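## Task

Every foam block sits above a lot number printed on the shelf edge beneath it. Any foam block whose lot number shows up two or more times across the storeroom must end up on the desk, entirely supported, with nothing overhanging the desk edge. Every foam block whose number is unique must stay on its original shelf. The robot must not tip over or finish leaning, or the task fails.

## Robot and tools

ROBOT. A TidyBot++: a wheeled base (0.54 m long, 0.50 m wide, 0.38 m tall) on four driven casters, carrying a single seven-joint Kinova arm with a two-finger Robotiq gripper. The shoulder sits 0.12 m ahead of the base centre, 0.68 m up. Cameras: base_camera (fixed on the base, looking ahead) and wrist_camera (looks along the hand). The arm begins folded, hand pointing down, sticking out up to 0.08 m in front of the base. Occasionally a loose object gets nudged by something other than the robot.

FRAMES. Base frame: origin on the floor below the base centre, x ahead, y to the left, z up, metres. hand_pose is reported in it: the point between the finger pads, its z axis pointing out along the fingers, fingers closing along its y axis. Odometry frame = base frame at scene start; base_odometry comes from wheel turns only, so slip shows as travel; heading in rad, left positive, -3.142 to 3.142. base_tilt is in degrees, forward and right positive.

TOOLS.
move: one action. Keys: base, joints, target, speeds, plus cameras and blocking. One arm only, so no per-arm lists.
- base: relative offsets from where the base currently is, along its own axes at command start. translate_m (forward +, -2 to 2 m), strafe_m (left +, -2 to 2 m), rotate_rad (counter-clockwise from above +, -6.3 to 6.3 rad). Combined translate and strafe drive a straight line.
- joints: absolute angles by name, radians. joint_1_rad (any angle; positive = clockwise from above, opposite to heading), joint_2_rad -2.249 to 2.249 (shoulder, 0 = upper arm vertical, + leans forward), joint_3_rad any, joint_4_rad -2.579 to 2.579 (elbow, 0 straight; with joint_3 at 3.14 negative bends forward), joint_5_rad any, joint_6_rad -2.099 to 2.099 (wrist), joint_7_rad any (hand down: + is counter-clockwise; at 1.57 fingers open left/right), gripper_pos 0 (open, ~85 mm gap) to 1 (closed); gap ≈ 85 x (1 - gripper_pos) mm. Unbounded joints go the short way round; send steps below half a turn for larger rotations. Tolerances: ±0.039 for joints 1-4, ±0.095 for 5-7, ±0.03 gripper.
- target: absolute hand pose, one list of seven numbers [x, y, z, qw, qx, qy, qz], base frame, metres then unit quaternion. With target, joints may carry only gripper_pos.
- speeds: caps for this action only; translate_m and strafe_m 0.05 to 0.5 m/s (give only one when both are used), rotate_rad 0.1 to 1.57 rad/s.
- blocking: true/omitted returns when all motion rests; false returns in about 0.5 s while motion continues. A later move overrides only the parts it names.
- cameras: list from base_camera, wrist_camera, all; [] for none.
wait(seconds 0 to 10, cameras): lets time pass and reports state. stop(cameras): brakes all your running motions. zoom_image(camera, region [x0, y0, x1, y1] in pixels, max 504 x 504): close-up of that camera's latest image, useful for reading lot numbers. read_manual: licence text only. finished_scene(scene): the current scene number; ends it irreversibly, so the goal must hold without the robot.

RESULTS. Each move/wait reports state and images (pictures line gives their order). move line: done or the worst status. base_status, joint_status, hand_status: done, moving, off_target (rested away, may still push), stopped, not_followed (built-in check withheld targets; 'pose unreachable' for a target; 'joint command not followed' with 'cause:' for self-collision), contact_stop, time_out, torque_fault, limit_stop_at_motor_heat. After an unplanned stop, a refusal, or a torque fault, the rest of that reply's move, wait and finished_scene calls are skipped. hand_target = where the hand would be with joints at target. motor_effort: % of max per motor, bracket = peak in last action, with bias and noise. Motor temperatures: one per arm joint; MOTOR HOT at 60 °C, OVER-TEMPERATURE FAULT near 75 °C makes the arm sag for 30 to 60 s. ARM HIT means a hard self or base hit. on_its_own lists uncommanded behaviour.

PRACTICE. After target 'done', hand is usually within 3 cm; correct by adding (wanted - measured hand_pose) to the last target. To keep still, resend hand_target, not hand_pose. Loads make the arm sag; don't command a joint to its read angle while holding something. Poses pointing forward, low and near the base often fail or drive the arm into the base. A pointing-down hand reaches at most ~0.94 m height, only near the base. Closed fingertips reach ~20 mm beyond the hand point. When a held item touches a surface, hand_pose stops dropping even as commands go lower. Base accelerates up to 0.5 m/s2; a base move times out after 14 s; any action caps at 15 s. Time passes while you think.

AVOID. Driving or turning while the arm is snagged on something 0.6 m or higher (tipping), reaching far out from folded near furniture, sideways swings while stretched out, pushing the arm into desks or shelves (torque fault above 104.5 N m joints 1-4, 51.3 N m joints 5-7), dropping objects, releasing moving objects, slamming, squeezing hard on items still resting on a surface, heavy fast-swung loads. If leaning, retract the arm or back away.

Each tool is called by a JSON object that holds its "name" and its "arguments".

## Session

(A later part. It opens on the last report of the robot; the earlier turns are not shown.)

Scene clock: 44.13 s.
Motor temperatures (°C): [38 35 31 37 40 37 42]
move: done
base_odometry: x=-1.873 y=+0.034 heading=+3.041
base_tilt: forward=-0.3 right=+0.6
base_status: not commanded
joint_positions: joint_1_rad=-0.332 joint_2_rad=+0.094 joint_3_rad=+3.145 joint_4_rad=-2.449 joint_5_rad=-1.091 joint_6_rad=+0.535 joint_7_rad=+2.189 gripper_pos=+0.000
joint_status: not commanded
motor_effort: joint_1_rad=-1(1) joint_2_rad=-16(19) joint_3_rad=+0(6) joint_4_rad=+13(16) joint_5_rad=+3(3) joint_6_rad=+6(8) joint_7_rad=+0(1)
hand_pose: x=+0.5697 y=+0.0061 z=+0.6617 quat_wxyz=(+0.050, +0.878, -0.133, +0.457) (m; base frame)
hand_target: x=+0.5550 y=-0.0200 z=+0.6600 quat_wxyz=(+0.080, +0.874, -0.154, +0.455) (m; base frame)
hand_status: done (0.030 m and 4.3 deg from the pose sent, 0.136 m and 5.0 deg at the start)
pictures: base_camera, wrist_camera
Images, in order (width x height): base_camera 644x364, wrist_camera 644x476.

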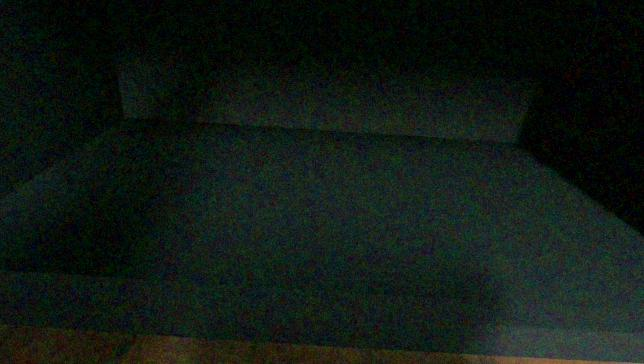

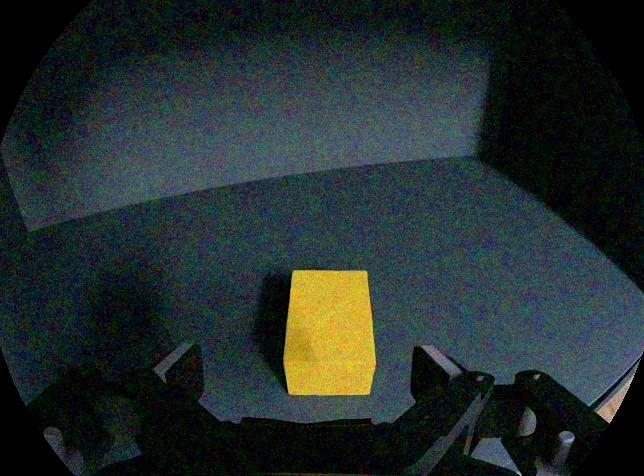

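{"name": "move", "arguments": {"target": [0.61, -0.030, 0.61, 0.0804, 0.874, -0.154, 0.455]}}

Scene clock: 46.33 s.
Motor temperatures (°C): [38 35 31 37 40 37 42]
move: done
base_odometry: x=-1.873 y=+0.034 heading=+3.041
base_tilt: forward=-0.3 right=+0.6
base_status: not commanded
joint_positions: joint_1_rad=-0.455 joint_2_rad=+0.316 joint_3_rad=+3.445 joint_4_rad=-2.444 joint_5_rad=-0.759 joint_6_rad=+0.536 joint_7_rad=+1.814 gripper_pos=+0.000
joint_status: not commanded
motor_effort: joint_1_rad=+0(1) joint_2_rad=-19(22) joint_3_rad=+2(2) joint_4_rad=+10(14) joint_5_rad=+1(3) joint_6_rad=+7(8) joint_7_rad=+0(1)
hand_pose: x=+0.5912 y=-0.0380 z=+0.6002 quat_wxyz=(+0.081, +0.882, -0.174, +0.431) (m; base frame)
hand_target: x=+0.6100 y=-0.0300 z=+0.6100 quat_wxyz=(+0.080, +0.874, -0.154, +0.455) (m; base frame)
hand_status: done (0.023 m and 3.7 deg from the pose sent, 0.075 m and 4.3 deg at the start)
pictures: base_camera, wrist_camera
Images, in order (width x height): base_camera 644x364, wrist_camera 644x476.

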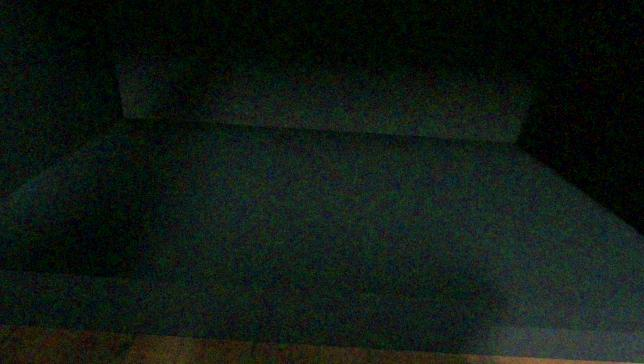

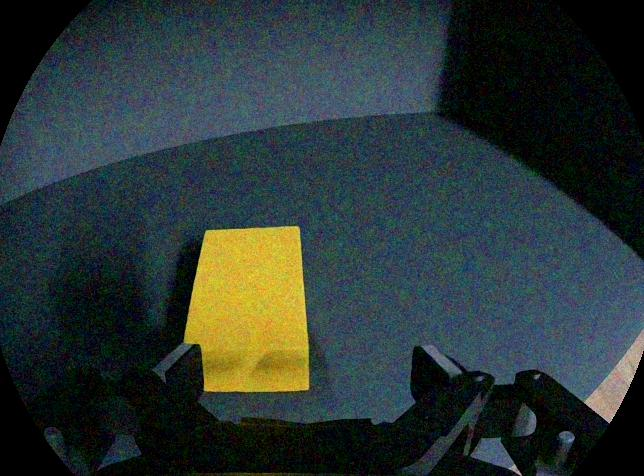

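{"name": "move", "arguments": {"target": [0.63, 0.0, 0.61, 0.0804, 0.874, -0.154, 0.455], "cameras": ["wrist_camera"]}}

Scene clock: 47.57 s.
Motor temperatures (°C): [38 35 31 37 40 37 42]
move: done
base_odometry: x=-1.873 y=+0.034 heading=+3.041
base_tilt: forward=-0.3 right=+0.6
base_status: not commanded
joint_positions: joint_1_rad=-0.605 joint_2_rad=+0.357 joint_3_rad=+3.525 joint_4_rad=-2.364 joint_5_rad=-0.772 joint_6_rad=+0.536 joint_7_rad=+1.814 gripper_pos=+0.000
joint_status: not commanded
motor_effort: joint_1_rad=+0(1) joint_2_rad=-21(23) joint_3_rad=+3(3) joint_4_rad=+11(11) joint_5_rad=+2(2) joint_6_rad=+7(8) joint_7_rad=+0(1)
hand_pose: x=+0.6282 y=+0.0051 z=+0.6166 quat_wxyz=(+0.070, +0.874, -0.140, +0.460) (m; base frame)
hand_target: x=+0.6300 y=+0.0000 z=+0.6100 quat_wxyz=(+0.080, +0.874, -0.154, +0.455) (m; base frame)
hand_status: done (0.009 m and 2.1 deg from the pose sent, 0.055 m and 3.7 deg at the start)
pictures: wrist_camera
Images, in order (width x height): wrist_camera 644x476.

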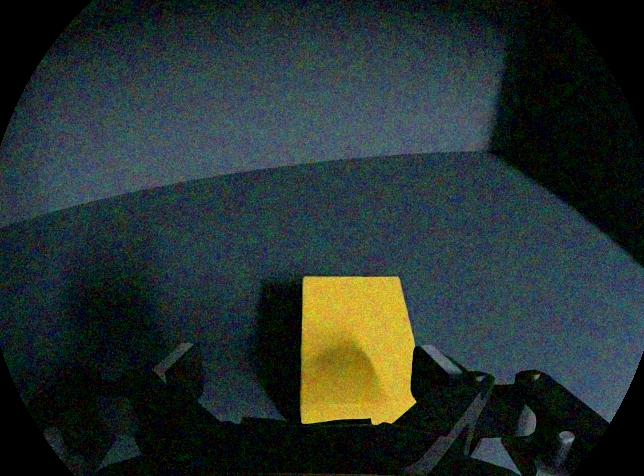

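{"name": "move", "arguments": {"target": [0.632, -0.022, 0.605, 0.0804, 0.874, -0.154, 0.455], "cameras": ["wrist_camera"]}}

Scene clock: 48.67 s.
Motor temperatures (°C): [38 35 31 37 40 37 42]
move: done
base_odometry: x=-1.873 y=+0.034 heading=+3.041
base_tilt: forward=-0.3 right=+0.6
base_status: not commanded
joint_positions: joint_1_rad=-0.535 joint_2_rad=+0.364 joint_3_rad=+3.524 joint_4_rad=-2.364 joint_5_rad=-0.733 joint_6_rad=+0.536 joint_7_rad=+1.780 gripper_pos=+0.000
joint_status: not commanded
motor_effort: joint_1_rad=+0(2) joint_2_rad=-22(22) joint_3_rad=+3(4) joint_4_rad=+11(12) joint_5_rad=+1(2) joint_6_rad=+7(8) joint_7_rad=+0(1)
hand_pose: x=+0.6299 y=-0.0254 z=+0.6150 quat_wxyz=(+0.080, +0.869, -0.165, +0.459) (m; base frame)
hand_target: x=+0.6320 y=-0.0220 z=+0.6050 quat_wxyz=(+0.080, +0.874, -0.154, +0.455) (m; base frame)
hand_status: done (0.011 m and 1.4 deg from the pose sent, 0.030 m and 2.1 deg at the start)
pictures: wrist_camera
Images, in order (width x height): wrist_camera 644x476.

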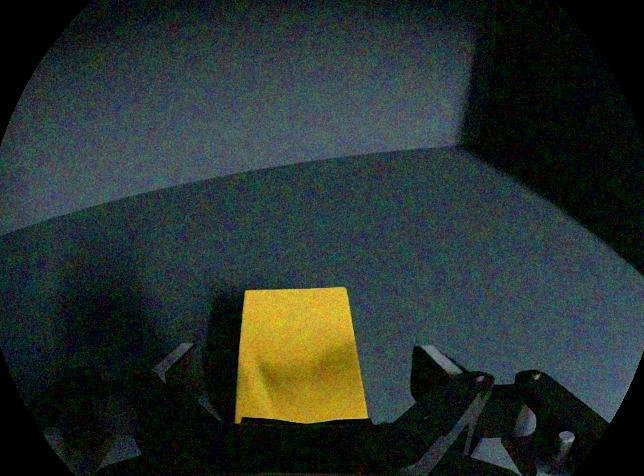

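{"name": "move", "arguments": {"target": [0.672, -0.027, 0.546, 0.0804, 0.874, -0.154, 0.455], "cameras": ["wrist_camera"]}}

Scene clock: 50.10 s.
Motor temperatures (°C): [38 35 31 37 40 37 42]
move: done
base_odometry: x=-1.873 y=+0.034 heading=+3.041
base_tilt: forward=-0.3 right=+0.6
base_status: not commanded
joint_positions: joint_1_rad=-0.440 joint_2_rad=+0.577 joint_3_rad=+3.476 joint_4_rad=-2.304 joint_5_rad=-0.576 joint_6_rad=+0.600 joint_7_rad=+1.575 gripper_pos=+0.000
joint_status: not commanded
motor_effort: joint_1_rad=+0(1) joint_2_rad=-25(27) joint_3_rad=+3(4) joint_4_rad=+8(11) joint_5_rad=+1(2) joint_6_rad=+6(8) joint_7_rad=+0(1)
hand_pose: x=+0.6576 y=-0.0356 z=+0.5511 quat_wxyz=(+0.089, +0.875, -0.173, +0.443) (m; base frame)
hand_target: x=+0.6720 y=-0.0270 z=+0.5460 quat_wxyz=(+0.080, +0.874, -0.154, +0.455) (m; base frame)
hand_status: done (0.018 m and 2.7 deg from the pose sent, 0.081 m and 1.4 deg at the start)
pictures: wrist_camera
Images, in order (width x height): wrist_camera 644x476.

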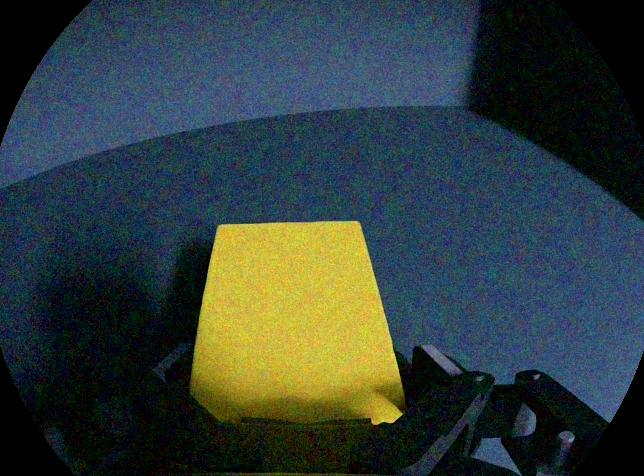

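Block between the pads. Close with moderate grip.

{"name": "move", "arguments": {"joints": {"gripper_pos":0.4}, "cameras": ["wrist_camera"]}}

Scene clock: 50.97 s.
Motor temperatures (°C): [38 35 31 37 40 37 42]
move: done
base_odometry: x=-1.873 y=+0.034 heading=+3.041
base_tilt: forward=-0.3 right=+0.6
base_status: not commanded
joint_positions: joint_1_rad=-0.437 joint_2_rad=+0.577 joint_3_rad=+3.475 joint_4_rad=-2.301 joint_5_rad=-0.573 joint_6_rad=+0.618 joint_7_rad=+1.571 gripper_pos=+0.377
joint_status: all done
motor_effort: joint_1_rad=+0(1) joint_2_rad=-21(24) joint_3_rad=+2(4) joint_4_rad=+7(8) joint_5_rad=+1(1) joint_6_rad=+4(5) joint_7_rad=+0(1)
hand_pose: x=+0.6621 y=-0.0370 z=+0.5562 quat_wxyz=(+0.089, +0.871, -0.173, +0.452) (m; base frame)
hand_target: x=+0.6720 y=-0.0270 z=+0.5460 quat_wxyz=(+0.080, +0.874, -0.154, +0.455) (m; base frame)
hand_status: not commanded
pictures: wrist_camera
Images, in order (width x height): wrist_camera 644x476.

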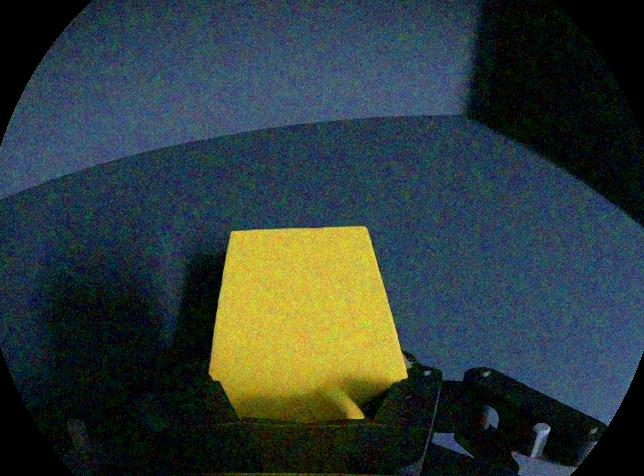

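{"name": "move", "arguments": {"joints": {"gripper_pos":0.6}, "cameras": []}}

{"name": "move", "arguments": {"target": [0.65, -0.02, 0.62, 0.0804, 0.874, -0.154, 0.455], "cameras": ["wrist_camera"]}}

Scene clock: 51.73 s.
Motor temperatures (°C): [38 35 31 37 40 37 42]
move: off_target
base_odometry: x=-1.873 y=+0.034 heading=+3.041
base_tilt: forward=-0.3 right=+0.6
base_status: not commanded
joint_positions: joint_1_rad=-0.437 joint_2_rad=+0.577 joint_3_rad=+3.475 joint_4_rad=-2.301 joint_5_rad=-0.573 joint_6_rad=+0.618 joint_7_rad=+1.571 gripper_pos=+0.377
joint_status: gripper_pos off_target (ended at +0.377, target +0.600)
motor_effort: joint_1_rad=+0(0) joint_2_rad=-21(22) joint_3_rad=+2(3) joint_4_rad=+7(8) joint_5_rad=+1(1) joint_6_rad=+3(4) joint_7_rad=+0(1)
hand_pose: x=+0.6621 y=-0.0370 z=+0.5562 quat_wxyz=(+0.089, +0.871, -0.173, +0.452) (m; base frame)
hand_target: x=+0.6720 y=-0.0270 z=+0.5460 quat_wxyz=(+0.080, +0.874, -0.154, +0.455) (m; base frame)
hand_status: not commanded
pictures: none
No camera images: "cameras" was empty.

Scene clock: 53.00 s.
Motor temperatures (°C): [38 35 31 37 40 37 42]
move: done
base_odometry: x=-1.873 y=+0.034 heading=+3.041
base_tilt: forward=-0.3 right=+0.6
base_status: not commanded
joint_positions: joint_1_rad=-0.567 joint_2_rad=+0.380 joint_3_rad=+3.589 joint_4_rad=-2.301 joint_5_rad=-0.666 joint_6_rad=+0.503 joint_7_rad=+1.765 gripper_pos=+0.378
joint_status: not commanded
motor_effort: joint_1_rad=+0(1) joint_2_rad=-23(29) joint_3_rad=+3(4) joint_4_rad=+12(12) joint_5_rad=+2(2) joint_6_rad=+7(9) joint_7_rad=-1(1)
hand_pose: x=+0.6580 y=-0.0204 z=+0.6307 quat_wxyz=(+0.079, +0.864, -0.144, +0.475) (m; base frame)
hand_target: x=+0.6500 y=-0.0200 z=+0.6200 quat_wxyz=(+0.080, +0.874, -0.154, +0.455) (m; base frame)
hand_status: done (0.013 m and 2.8 deg from the pose sent, 0.067 m and 2.5 deg at the start)
pictures: wrist_camera
Images, in order (width x height): wrist_camera 644x476.

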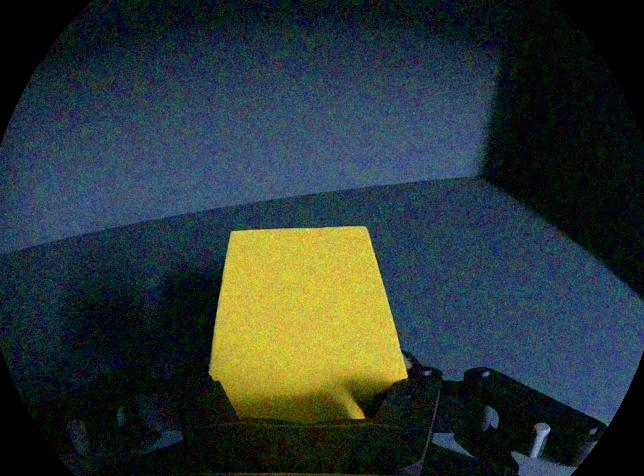

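{"name": "move", "arguments": {"base": {"translate_m":-0.8}, "cameras": []}}

{"name": "move", "arguments": {"base": {"rotate_rad":-1.636}, "target": [0.5, 0, 0.93, 0, 0.888, 0, 0.461], "cameras": ["wrist_camera"]}}

{"name": "move", "arguments": {"base": {"translate_m":0.55,"strafe_m":-0.9}}}

Scene clock: 57.17 s.
Motor temperatures (°C): [38 35 31 37 40 37 42]
move: done
base_odometry: x=-1.077 y=-0.046 heading=+3.042
base_tilt: forward=-0.3 right=+0.6
base_status: done
joint_positions: joint_1_rad=-0.571 joint_2_rad=+0.378 joint_3_rad=+3.592 joint_4_rad=-2.299 joint_5_rad=-0.667 joint_6_rad=+0.498 joint_7_rad=+1.767 gripper_pos=+0.378
joint_status: not commanded
motor_effort: joint_1_rad=+0(3) joint_2_rad=-23(25) joint_3_rad=+3(4) joint_4_rad=+13(14) joint_5_rad=+1(2) joint_6_rad=+8(8) joint_7_rad=+0(1)
hand_pose: x=+0.6582 y=-0.0194 z=+0.6312 quat_wxyz=(+0.078, +0.865, -0.144, +0.475) (m; base frame)
hand_target: x=+0.6500 y=-0.0200 z=+0.6200 quat_wxyz=(+0.080, +0.874, -0.154, +0.455) (m; base frame)
hand_status: not commanded
pictures: none
No camera images: "cameras" was empty.

Scene clock: 59.70 s.
Motor temperatures (°C): [38 35 31 37 40 37 42]
move: done
base_odometry: x=-1.077 y=-0.046 heading=+1.407
base_tilt: forward=-0.4 right=+0.6
base_status: done
joint_positions: joint_1_rad=-0.021 joint_2_rad=-0.446 joint_3_rad=+3.163 joint_4_rad=-1.883 joint_5_rad=-0.070 joint_6_rad=-0.720 joint_7_rad=+1.617 gripper_pos=+0.378
joint_status: not commanded
motor_effort: joint_1_rad=+0(3) joint_2_rad=-6(25) joint_3_rad=+1(6) joint_4_rad=+21(23) joint_5_rad=+0(1) joint_6_rad=+7(8) joint_7_rad=+0(1)
hand_pose: x=+0.5084 y=+0.0143 z=+0.9318 quat_wxyz=(-0.027, +0.881, +0.007, +0.473) (m; base frame)
hand_target: x=+0.5000 y=+0.0000 z=+0.9300 quat_wxyz=(+0.000, +0.888, +0.000, +0.461) (m; base frame)
hand_status: done (0.017 m and 3.5 deg from the pose sent, 0.339 m and 19.0 deg at the start)
pictures: wrist_camera
Images, in order (width x height): wrist_camera 644x476.

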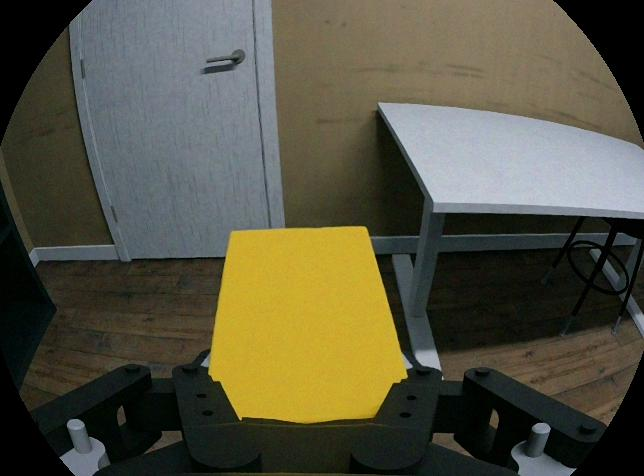

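Scene clock: 63.10 s.
Motor temperatures (°C): [38 35 31 37 40 37 42]
move: done
base_odometry: x=-0.099 y=+0.350 heading=+1.406
base_tilt: forward=-0.3 right=+0.6
base_status: done
joint_positions: joint_1_rad=-0.021 joint_2_rad=-0.448 joint_3_rad=+3.156 joint_4_rad=-1.883 joint_5_rad=-0.066 joint_6_rad=-0.723 joint_7_rad=+1.616 gripper_pos=+0.378
joint_status: not commanded
motor_effort: joint_1_rad=+0(1) joint_2_rad=-5(8) joint_3_rad=+1(2) joint_4_rad=+22(23) joint_5_rad=+0(1) joint_6_rad=+8(8) joint_7_rad=+0(1)
hand_pose: x=+0.5074 y=+0.0162 z=+0.9316 quat_wxyz=(-0.025, +0.881, +0.010, +0.472) (m; base frame)
hand_target: x=+0.5000 y=+0.0000 z=+0.9300 quat_wxyz=(+0.000, +0.888, +0.000, +0.461) (m; base frame)
hand_status: not commanded
pictures: base_camera, wrist_camera
Images, in order (width x height): base_camera 644x364, wrist_camera 644x476.

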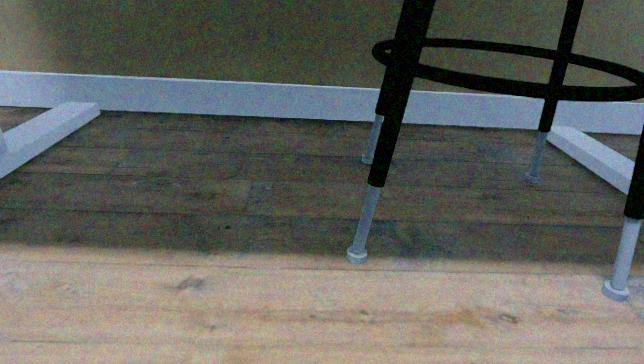

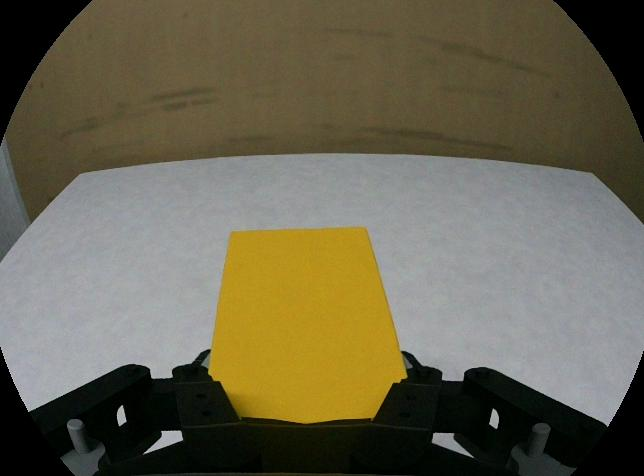

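{"name": "move", "arguments": {"target": [0.62, 0.1, 0.83, 0, 0.888, 0, 0.461]}}

{"name": "move", "arguments": {"target": [0.62, 0.1, 0.79, 0, 0.888, 0, 0.461]}}

Scene clock: 65.63 s.
Motor temperatures (°C): [38 35 31 37 40 37 42]
move: done
base_odometry: x=-0.099 y=+0.350 heading=+1.406
base_tilt: forward=-0.3 right=+0.6
base_status: not commanded
joint_positions: joint_1_rad=-0.021 joint_2_rad=-0.091 joint_3_rad=+2.827 joint_4_rad=-1.913 joint_5_rad=+0.600 joint_6_rad=-0.494 joint_7_rad=+0.768 gripper_pos=+0.378
joint_status: not commanded
motor_effort: joint_1_rad=+0(1) joint_2_rad=-16(18) joint_3_rad=+1(1) joint_4_rad=+21(22) joint_5_rad=+3(4) joint_6_rad=+5(8) joint_7_rad=+0(1)
hand_pose: x=+0.6151 y=+0.0904 z=+0.8363 quat_wxyz=(+0.002, +0.892, -0.020, +0.451) (m; base frame)
hand_target: x=+0.6200 y=+0.1000 z=+0.8300 quat_wxyz=(+0.000, +0.888, +0.000, +0.461) (m; base frame)
hand_status: done (0.012 m and 2.6 deg from the pose sent, 0.173 m and 3.4 deg at the start)
pictures: base_camera, wrist_camera
Images, in order (width x height): base_camera 644x364, wrist_camera 644x476.

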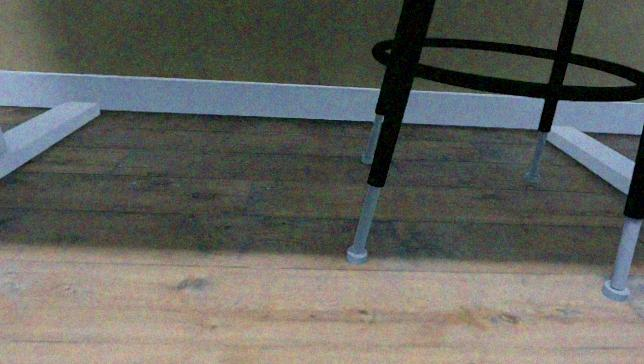

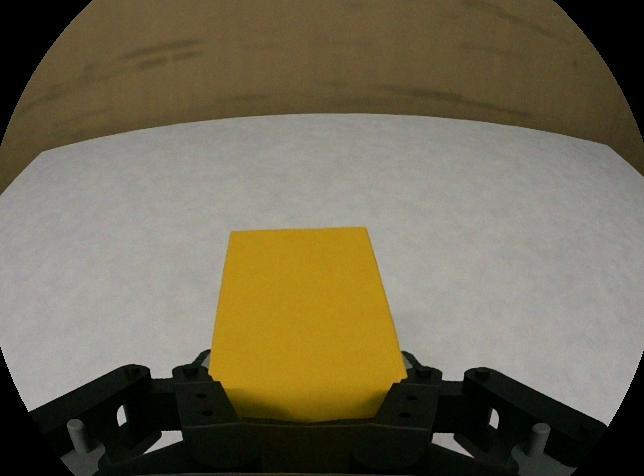

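Scene clock: 66.93 s.
Motor temperatures (°C): [38 35 31 37 40 37 42]
move: done
base_odometry: x=-0.099 y=+0.350 heading=+1.406
base_tilt: forward=-0.3 right=+0.6
base_status: not commanded
joint_positions: joint_1_rad=-0.085 joint_2_rad=-0.056 joint_3_rad=+2.861 joint_4_rad=-2.020 joint_5_rad=+0.890 joint_6_rad=-0.414 joint_7_rad=+0.460 gripper_pos=+0.378
joint_status: not commanded
motor_effort: joint_1_rad=+0(1) joint_2_rad=-17(18) joint_3_rad=+1(1) joint_4_rad=+19(21) joint_5_rad=+3(4) joint_6_rad=+3(5) joint_7_rad=+0(1)
hand_pose: x=+0.6166 y=+0.0894 z=+0.7995 quat_wxyz=(+0.008, +0.889, -0.021, +0.457) (m; base frame)
hand_target: x=+0.6200 y=+0.1000 z=+0.7900 quat_wxyz=(+0.000, +0.888, +0.000, +0.461) (m; base frame)
hand_status: done (0.015 m and 2.7 deg from the pose sent, 0.047 m and 2.6 deg at the start)
pictures: base_camera, wrist_camera
Images, in order (width x height): base_camera 644x364, wrist_camera 644x476.

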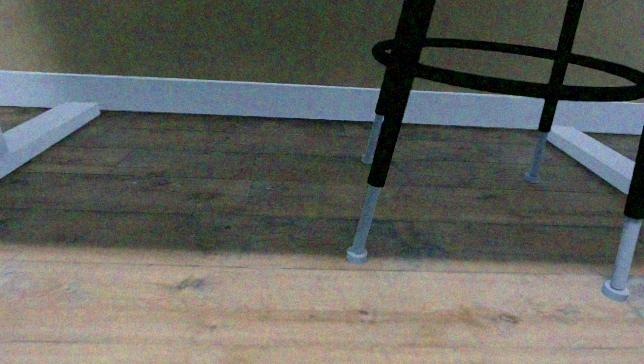

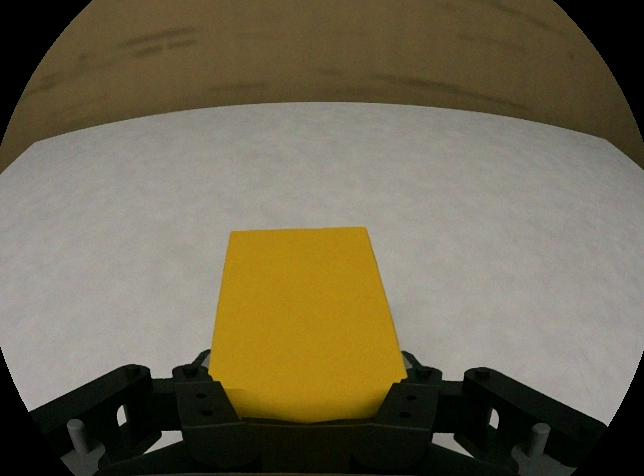

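{"name": "move", "arguments": {"target": [0.62, 0.1, 0.765, 0, 0.888, 0, 0.461], "cameras": ["wrist_camera"]}}

{"name": "move", "arguments": {"target": [0.62, 0.1, 0.745, 0, 0.888, 0, 0.461], "cameras": ["wrist_camera"]}}

Scene clock: 68.37 s.
Motor temperatures (°C): [38 35 31 37 40 37 42]
move: done
base_odometry: x=-0.099 y=+0.350 heading=+1.406
base_tilt: forward=-0.3 right=+0.6
base_status: not commanded
joint_positions: joint_1_rad=-0.171 joint_2_rad=-0.028 joint_3_rad=+2.936 joint_4_rad=-2.080 joint_5_rad=+1.137 joint_6_rad=-0.382 joint_7_rad=+0.202 gripper_pos=+0.378
joint_status: not commanded
motor_effort: joint_1_rad=-1(1) joint_2_rad=-17(19) joint_3_rad=+0(1) joint_4_rad=+20(21) joint_5_rad=+4(4) joint_6_rad=+1(4) joint_7_rad=+0(1)
hand_pose: x=+0.6202 y=+0.0868 z=+0.7799 quat_wxyz=(+0.011, +0.885, -0.024, +0.465) (m; base frame)
hand_target: x=+0.6200 y=+0.1000 z=+0.7650 quat_wxyz=(+0.000, +0.888, +0.000, +0.461) (m; base frame)
hand_status: done (0.020 m and 3.1 deg from the pose sent, 0.036 m and 2.7 deg at the start)
pictures: wrist_camera
Images, in order (width x height): wrist_camera 644x476.

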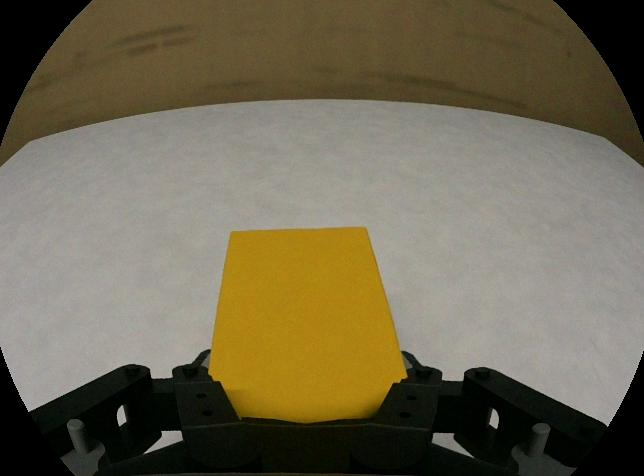

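Scene clock: 69.43 s.
Motor temperatures (°C): [38 35 31 37 40 37 42]
move: done
base_odometry: x=-0.099 y=+0.350 heading=+1.406
base_tilt: forward=-0.3 right=+0.6
base_status: not commanded
joint_positions: joint_1_rad=-0.209 joint_2_rad=+0.003 joint_3_rad=+2.969 joint_4_rad=-2.127 joint_5_rad=+1.373 joint_6_rad=-0.367 joint_7_rad=-0.044 gripper_pos=+0.378
joint_status: not commanded
motor_effort: joint_1_rad=-1(1) joint_2_rad=-18(20) joint_3_rad=+0(0) joint_4_rad=+18(20) joint_5_rad=+3(4) joint_6_rad=+0(2) joint_7_rad=-1(1)
hand_pose: x=+0.6235 y=+0.0857 z=+0.7630 quat_wxyz=(+0.012, +0.881, -0.026, +0.472) (m; base frame)
hand_target: x=+0.6200 y=+0.1000 z=+0.7450 quat_wxyz=(+0.000, +0.888, +0.000, +0.461) (m; base frame)
hand_status: done (0.023 m and 3.6 deg from the pose sent, 0.037 m and 3.1 deg at the start)
pictures: wrist_camera
Images, in order (width x height): wrist_camera 644x476.

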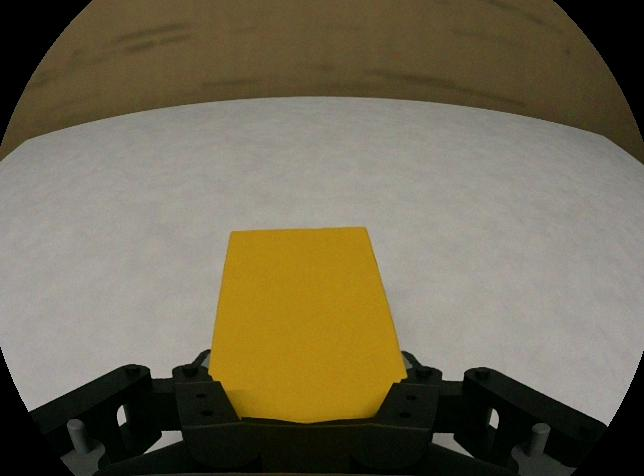

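{"name": "move", "arguments": {"target": [0.62, 0.11, 0.725, 0, 0.888, 0, 0.461], "cameras": ["wrist_camera"]}}

{"name": "move", "arguments": {"target": [0.615, 0.11, 0.71, 0, 0.888, 0, 0.461], "cameras": ["wrist_camera"]}}

Scene clock: 70.83 s.
Motor temperatures (°C): [38 35 31 37 40 37 42]
move: done
base_odometry: x=-0.099 y=+0.350 heading=+1.406
base_tilt: forward=-0.3 right=+0.6
base_status: not commanded
joint_positions: joint_1_rad=-0.208 joint_2_rad=+0.050 joint_3_rad=+2.926 joint_4_rad=-2.156 joint_5_rad=+1.574 joint_6_rad=-0.367 joint_7_rad=-0.276 gripper_pos=+0.378
joint_status: not commanded
motor_effort: joint_1_rad=-1(1) joint_2_rad=-19(20) joint_3_rad=+0(1) joint_4_rad=+18(19) joint_5_rad=+3(4) joint_6_rad=-1(2) joint_7_rad=+0(0)
hand_pose: x=+0.6254 y=+0.1066 z=+0.7428 quat_wxyz=(-0.003, +0.882, -0.018, +0.471) (m; base frame)
hand_target: x=+0.6200 y=+0.1100 z=+0.7250 quat_wxyz=(+0.000, +0.888, +0.000, +0.461) (m; base frame)
hand_status: done (0.019 m and 2.5 deg from the pose sent, 0.045 m and 3.6 deg at the start)
pictures: wrist_camera
Images, in order (width x height): wrist_camera 644x476.

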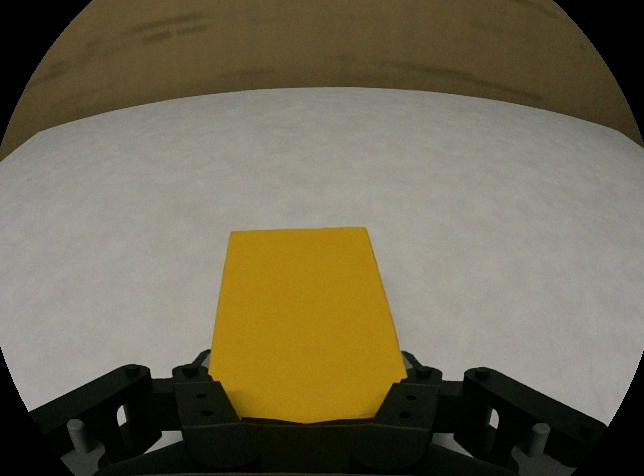

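Scene clock: 72.07 s.
Motor temperatures (°C): [38 35 31 37 40 37 42]
move: off_target
base_odometry: x=-0.099 y=+0.350 heading=+1.406
base_tilt: forward=-0.3 right=+0.6
base_status: not commanded
joint_positions: joint_1_rad=-0.131 joint_2_rad=+0.052 joint_3_rad=+2.843 joint_4_rad=-2.182 joint_5_rad=+1.721 joint_6_rad=-0.370 joint_7_rad=-0.426 gripper_pos=+0.378
joint_status: not commanded
motor_effort: joint_1_rad=-3(3) joint_2_rad=-15(20) joint_3_rad=-2(2) joint_4_rad=+16(18) joint_5_rad=+3(4) joint_6_rad=+1(2) joint_7_rad=+0(1)
hand_pose: x=+0.6241 y=+0.1093 z=+0.7425 quat_wxyz=(-0.010, +0.876, -0.016, +0.482) (m; base frame)
hand_target: x=+0.6150 y=+0.1100 z=+0.7100 quat_wxyz=(+0.000, +0.888, +0.000, +0.461) (m; base frame)
hand_status: off_target (0.034 m and 3.6 deg from the pose sent, 0.035 m and 2.5 deg at the start)
pictures: wrist_camera
Images, in order (width x height): wrist_camera 644x476.

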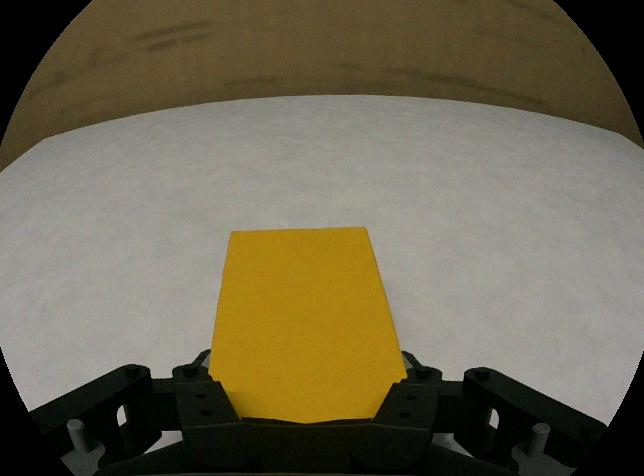

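{"name": "move", "arguments": {"target": [0.62, 0.11, 0.722, 0, 0.888, 0, 0.461], "cameras": []}}

{"name": "move", "arguments": {"joints": {"gripper_pos":0.1}, "cameras": ["wrist_camera"]}}

{"name": "move", "arguments": {"target": [0.53, 0.1, 0.84, 0, 0.888, 0, 0.461], "cameras": ["wrist_camera"]}}

Scene clock: 73.13 s.
Motor temperatures (°C): [38 35 31 37 40 37 42]
move: done
base_odometry: x=-0.099 y=+0.350 heading=+1.406
base_tilt: forward=-0.3 right=+0.6
base_status: not commanded
joint_positions: joint_1_rad=-0.176 joint_2_rad=+0.052 joint_3_rad=+2.887 joint_4_rad=-2.180 joint_5_rad=+1.708 joint_6_rad=-0.370 joint_7_rad=-0.378 gripper_pos=+0.378
joint_status: not commanded
motor_effort: joint_1_rad=+0(3) joint_2_rad=-15(16) joint_3_rad=+0(2) joint_4_rad=+15(17) joint_5_rad=+3(3) joint_6_rad=-2(2) joint_7_rad=+0(1)
hand_pose: x=+0.6245 y=+0.1101 z=+0.7425 quat_wxyz=(-0.001, +0.876, +0.000, +0.481) (m; base frame)
hand_target: x=+0.6200 y=+0.1100 z=+0.7220 quat_wxyz=(+0.000, +0.888, +0.000, +0.461) (m; base frame)
hand_status: done (0.021 m and 2.7 deg from the pose sent, 0.021 m and 3.6 deg at the start)
pictures: none
No camera images: "cameras" was empty.

Scene clock: 73.97 s.
Motor temperatures (°C): [38 35 31 37 40 37 42]
move: done
base_odometry: x=-0.099 y=+0.350 heading=+1.406
base_tilt: forward=-0.3 right=+0.6
base_status: not commanded
joint_positions: joint_1_rad=-0.176 joint_2_rad=+0.058 joint_3_rad=+2.887 joint_4_rad=-2.180 joint_5_rad=+1.708 joint_6_rad=-0.370 joint_7_rad=-0.378 gripper_pos=+0.100
joint_status: all done
motor_effort: joint_1_rad=+0(1) joint_2_rad=-19(19) joint_3_rad=+0(1) joint_4_rad=+17(18) joint_5_rad=+3(3) joint_6_rad=-2(3) joint_7_rad=+0(0)
hand_pose: x=+0.6249 y=+0.1100 z=+0.7392 quat_wxyz=(+0.000, +0.878, +0.000, +0.479) (m; base frame)
hand_target: x=+0.6200 y=+0.1100 z=+0.7220 quat_wxyz=(+0.000, +0.888, +0.000, +0.461) (m; base frame)
hand_status: not commanded
pictures: wrist_camera
Images, in order (width x height): wrist_camera 644x476.

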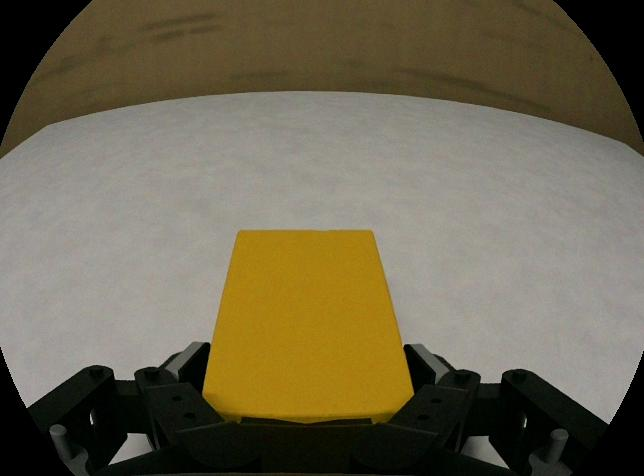

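Scene clock: 76.33 s.
Motor temperatures (°C): [38 35 31 37 40 37 42]
move: done
base_odometry: x=-0.099 y=+0.350 heading=+1.406
base_tilt: forward=-0.3 right=+0.6
base_status: not commanded
joint_positions: joint_1_rad=+0.291 joint_2_rad=-0.356 joint_3_rad=+2.614 joint_4_rad=-2.074 joint_5_rad=+0.199 joint_6_rad=-0.421 joint_7_rad=+1.144 gripper_pos=+0.100
joint_status: not commanded
motor_effort: joint_1_rad=-1(1) joint_2_rad=-5(20) joint_3_rad=+3(4) joint_4_rad=+21(21) joint_5_rad=+2(4) joint_6_rad=+7(8) joint_7_rad=+0(1)
hand_pose: x=+0.5375 y=+0.0956 z=+0.8451 quat_wxyz=(+0.007, +0.879, +0.007, +0.477) (m; base frame)
hand_target: x=+0.5300 y=+0.1000 z=+0.8400 quat_wxyz=(+0.000, +0.888, +0.000, +0.461) (m; base frame)
hand_status: done (0.010 m and 2.4 deg from the pose sent, 0.139 m and 2.3 deg at the start)
pictures: wrist_camera
Images, in order (width x height): wrist_camera 644x476.

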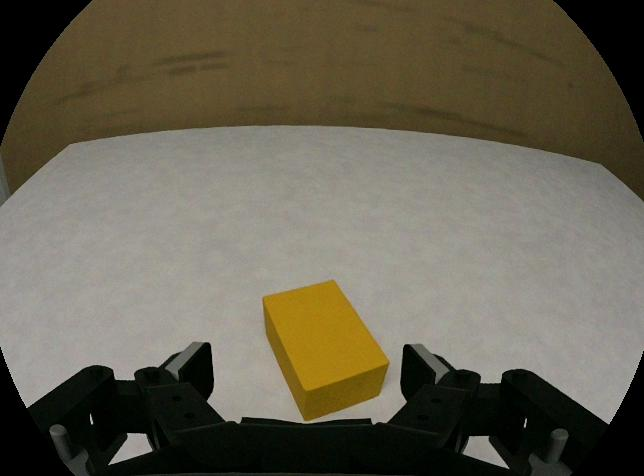

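{"name": "move", "arguments": {"base": {"translate_m":-0.15,"strafe_m":-1.4}, "joints": {"joint_1_rad":0,"joint_2_rad":-0.9,"joint_3_rad":3.14,"joint_4_rad":-1.6,"joint_5_rad":0,"joint_6_rad":-1.2,"joint_7_rad":1.57,"gripper_pos":0}, "cameras": []}}

{"name": "move", "arguments": {"base": {"rotate_rad":-2.9}}}

Scene clock: 80.70 s.
Motor temperatures (°C): [38 35 31 37 40 37 42]
move: done
base_odometry: x=+1.257 y=-0.027 heading=+1.406
base_tilt: forward=-0.4 right=+0.6
base_status: done
joint_positions: joint_1_rad=+0.015 joint_2_rad=-0.890 joint_3_rad=+3.132 joint_4_rad=-1.613 joint_5_rad=+0.067 joint_6_rad=-1.152 joint_7_rad=+1.527 gripper_pos=+0.000
joint_status: all done
motor_effort: joint_1_rad=-1(2) joint_2_rad=+13(14) joint_3_rad=+1(6) joint_4_rad=+17(22) joint_5_rad=+1(4) joint_6_rad=+8(9) joint_7_rad=+0(1)
hand_pose: x=+0.2964 y=-0.0161 z=+1.0895 quat_wxyz=(+0.025, +0.805, -0.026, +0.592) (m; base frame)
hand_target: x=+0.2865 y=+0.0020 z=+1.0831 quat_wxyz=(+0.000, +0.813, +0.000, +0.582) (m; base frame)
hand_status: not commanded
pictures: none
No camera images: "cameras" was empty.

Scene clock: 83.83 s.
Motor temperatures (°C): [38 35 31 37 40 37 42]
move: done
base_odometry: x=+1.257 y=-0.027 heading=-1.493
base_tilt: forward=-0.4 right=+0.6
base_status: done
joint_positions: joint_1_rad=+0.015 joint_2_rad=-0.890 joint_3_rad=+3.132 joint_4_rad=-1.613 joint_5_rad=+0.066 joint_6_rad=-1.152 joint_7_rad=+1.527 gripper_pos=+0.000
joint_status: not commanded
motor_effort: joint_1_rad=-1(1) joint_2_rad=+12(13) joint_3_rad=+1(1) joint_4_rad=+17(18) joint_5_rad=+1(2) joint_6_rad=+8(9) joint_7_rad=+0(1)
hand_pose: x=+0.2964 y=-0.0158 z=+1.0894 quat_wxyz=(+0.025, +0.805, -0.026, +0.592) (m; base frame)
hand_target: x=+0.2865 y=+0.0020 z=+1.0831 quat_wxyz=(+0.000, +0.813, +0.000, +0.582) (m; base frame)
hand_status: not commanded
pictures: base_camera, wrist_camera
Images, in order (width x height): base_camera 644x364, wrist_camera 644x476.

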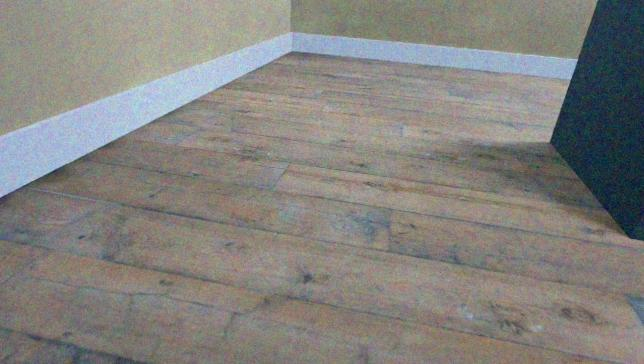

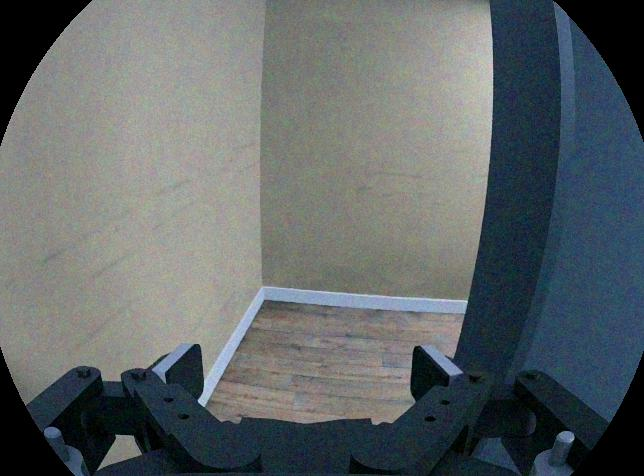

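{"name": "move", "arguments": {"base": {"rotate_rad":-0.242}, "cameras": []}}

{"name": "move", "arguments": {"base": {"strafe_m":0.2}, "cameras": []}}

{"name": "move", "arguments": {"base": {"translate_m":1.6}}}

{"name": "move", "arguments": {"base": {"rotate_rad":-1.2}}}

Scene clock: 85.27 s.
Motor temperatures (°C): [38 35 31 37 40 37 42]
move: done
base_odometry: x=+1.257 y=-0.027 heading=-1.734
base_tilt: forward=-0.4 right=+0.6
base_status: done
joint_positions: joint_1_rad=+0.014 joint_2_rad=-0.890 joint_3_rad=+3.132 joint_4_rad=-1.613 joint_5_rad=+0.066 joint_6_rad=-1.153 joint_7_rad=+1.527 gripper_pos=+0.000
joint_status: not commanded
motor_effort: joint_1_rad=+0(1) joint_2_rad=+12(13) joint_3_rad=+1(1) joint_4_rad=+16(17) joint_5_rad=+1(2) joint_6_rad=+9(9) joint_7_rad=+0(0)
hand_pose: x=+0.2963 y=-0.0156 z=+1.0893 quat_wxyz=(+0.025, +0.805, -0.026, +0.592) (m; base frame)
hand_target: x=+0.2865 y=+0.0020 z=+1.0831 quat_wxyz=(+0.000, +0.813, +0.000, +0.582) (m; base frame)
hand_status: not commanded
pictures: none
No camera images: "cameras" was empty.

Scene clock: 86.90 s.
Motor temperatures (°C): [38 35 31 37 40 37 42]
move: done
base_odometry: x=+1.454 y=-0.060 heading=-1.735
base_tilt: forward=-0.4 right=+0.6
base_status: done
joint_positions: joint_1_rad=+0.013 joint_2_rad=-0.890 joint_3_rad=+3.134 joint_4_rad=-1.613 joint_5_rad=+0.062 joint_6_rad=-1.153 joint_7_rad=+1.527 gripper_pos=+0.000
joint_status: not commanded
motor_effort: joint_1_rad=-1(2) joint_2_rad=+12(13) joint_3_rad=+1(3) joint_4_rad=+17(17) joint_5_rad=+1(2) joint_6_rad=+8(9) joint_7_rad=-1(1)
hand_pose: x=+0.2964 y=-0.0151 z=+1.0892 quat_wxyz=(+0.022, +0.805, -0.026, +0.592) (m; base frame)
hand_target: x=+0.2865 y=+0.0020 z=+1.0831 quat_wxyz=(+0.000, +0.813, +0.000, +0.582) (m; base frame)
hand_status: not commanded
pictures: none
No camera images: "cameras" was empty.

Scene clock: 91.43 s.
Motor temperatures (°C): [38 35 30 37 40 37 42]
move: done
base_odometry: x=+1.193 y=-1.639 heading=-1.734
base_tilt: forward=-0.3 right=+0.6
base_status: done
joint_positions: joint_1_rad=+0.013 joint_2_rad=-0.892 joint_3_rad=+3.134 joint_4_rad=-1.612 joint_5_rad=+0.061 joint_6_rad=-1.154 joint_7_rad=+1.527 gripper_pos=+0.000
joint_status: not commanded
motor_effort: joint_1_rad=+0(1) joint_2_rad=+12(16) joint_3_rad=+1(1) joint_4_rad=+17(18) joint_5_rad=+1(1) joint_6_rad=+9(9) joint_7_rad=+0(1)
hand_pose: x=+0.2955 y=-0.0149 z=+1.0896 quat_wxyz=(+0.022, +0.805, -0.026, +0.592) (m; base frame)
hand_target: x=+0.2865 y=+0.0020 z=+1.0831 quat_wxyz=(+0.000, +0.813, +0.000, +0.582) (m; base frame)
hand_status: not commanded
pictures: base_camera, wrist_camera
Images, in order (width x height): base_camera 644x364, wrist_camera 644x476.

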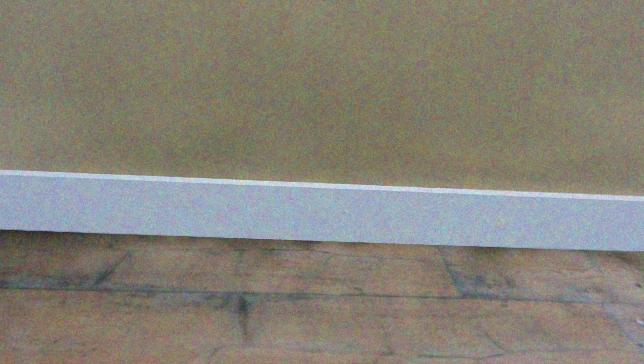

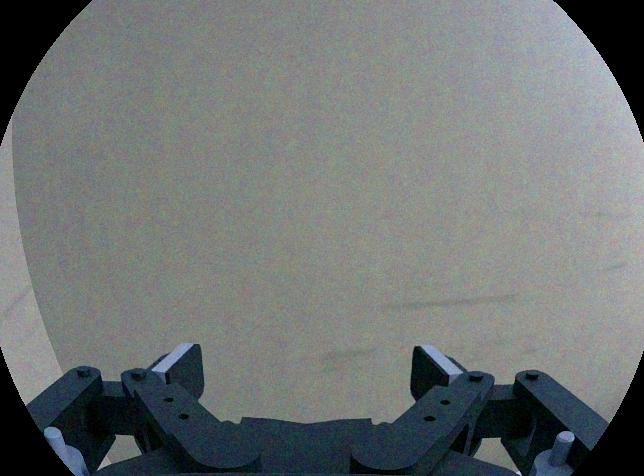

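Scene clock: 93.47 s.
Motor temperatures (°C): [38 35 30 37 40 37 42]
move: done
base_odometry: x=+1.193 y=-1.639 heading=-2.933
base_tilt: forward=-0.3 right=+0.6
base_status: done
joint_positions: joint_1_rad=+0.013 joint_2_rad=-0.892 joint_3_rad=+3.134 joint_4_rad=-1.612 joint_5_rad=+0.061 joint_6_rad=-1.154 joint_7_rad=+1.527 gripper_pos=+0.000
joint_status: not commanded
motor_effort: joint_1_rad=+0(1) joint_2_rad=+12(13) joint_3_rad=+1(3) joint_4_rad=+17(17) joint_5_rad=+1(2) joint_6_rad=+8(9) joint_7_rad=+0(1)
hand_pose: x=+0.2955 y=-0.0148 z=+1.0896 quat_wxyz=(+0.022, +0.805, -0.025, +0.592) (m; base frame)
hand_target: x=+0.2865 y=+0.0020 z=+1.0831 quat_wxyz=(+0.000, +0.813, +0.000, +0.582) (m; base frame)
hand_status: not commanded
pictures: base_camera, wrist_camera
Images, in order (width x height): base_camera 644x364, wrist_camera 644x476.

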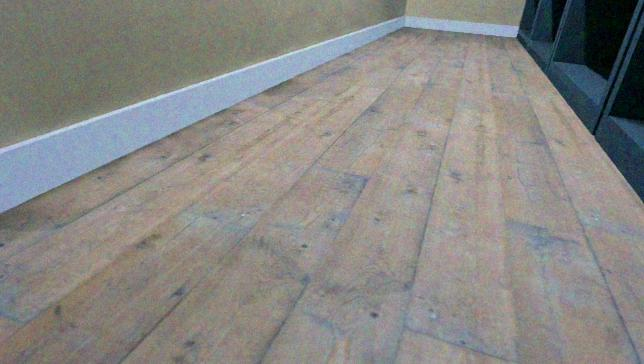

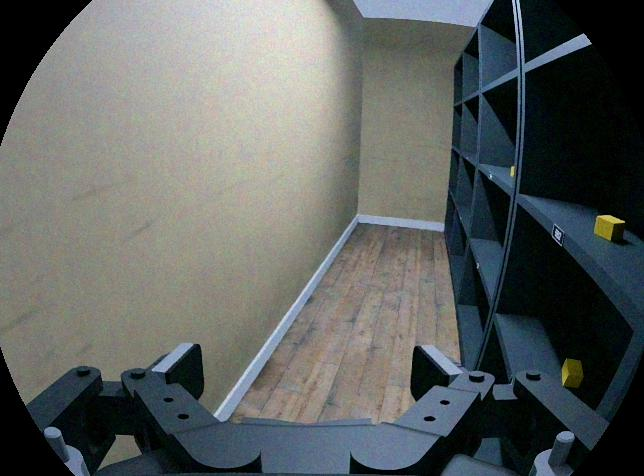

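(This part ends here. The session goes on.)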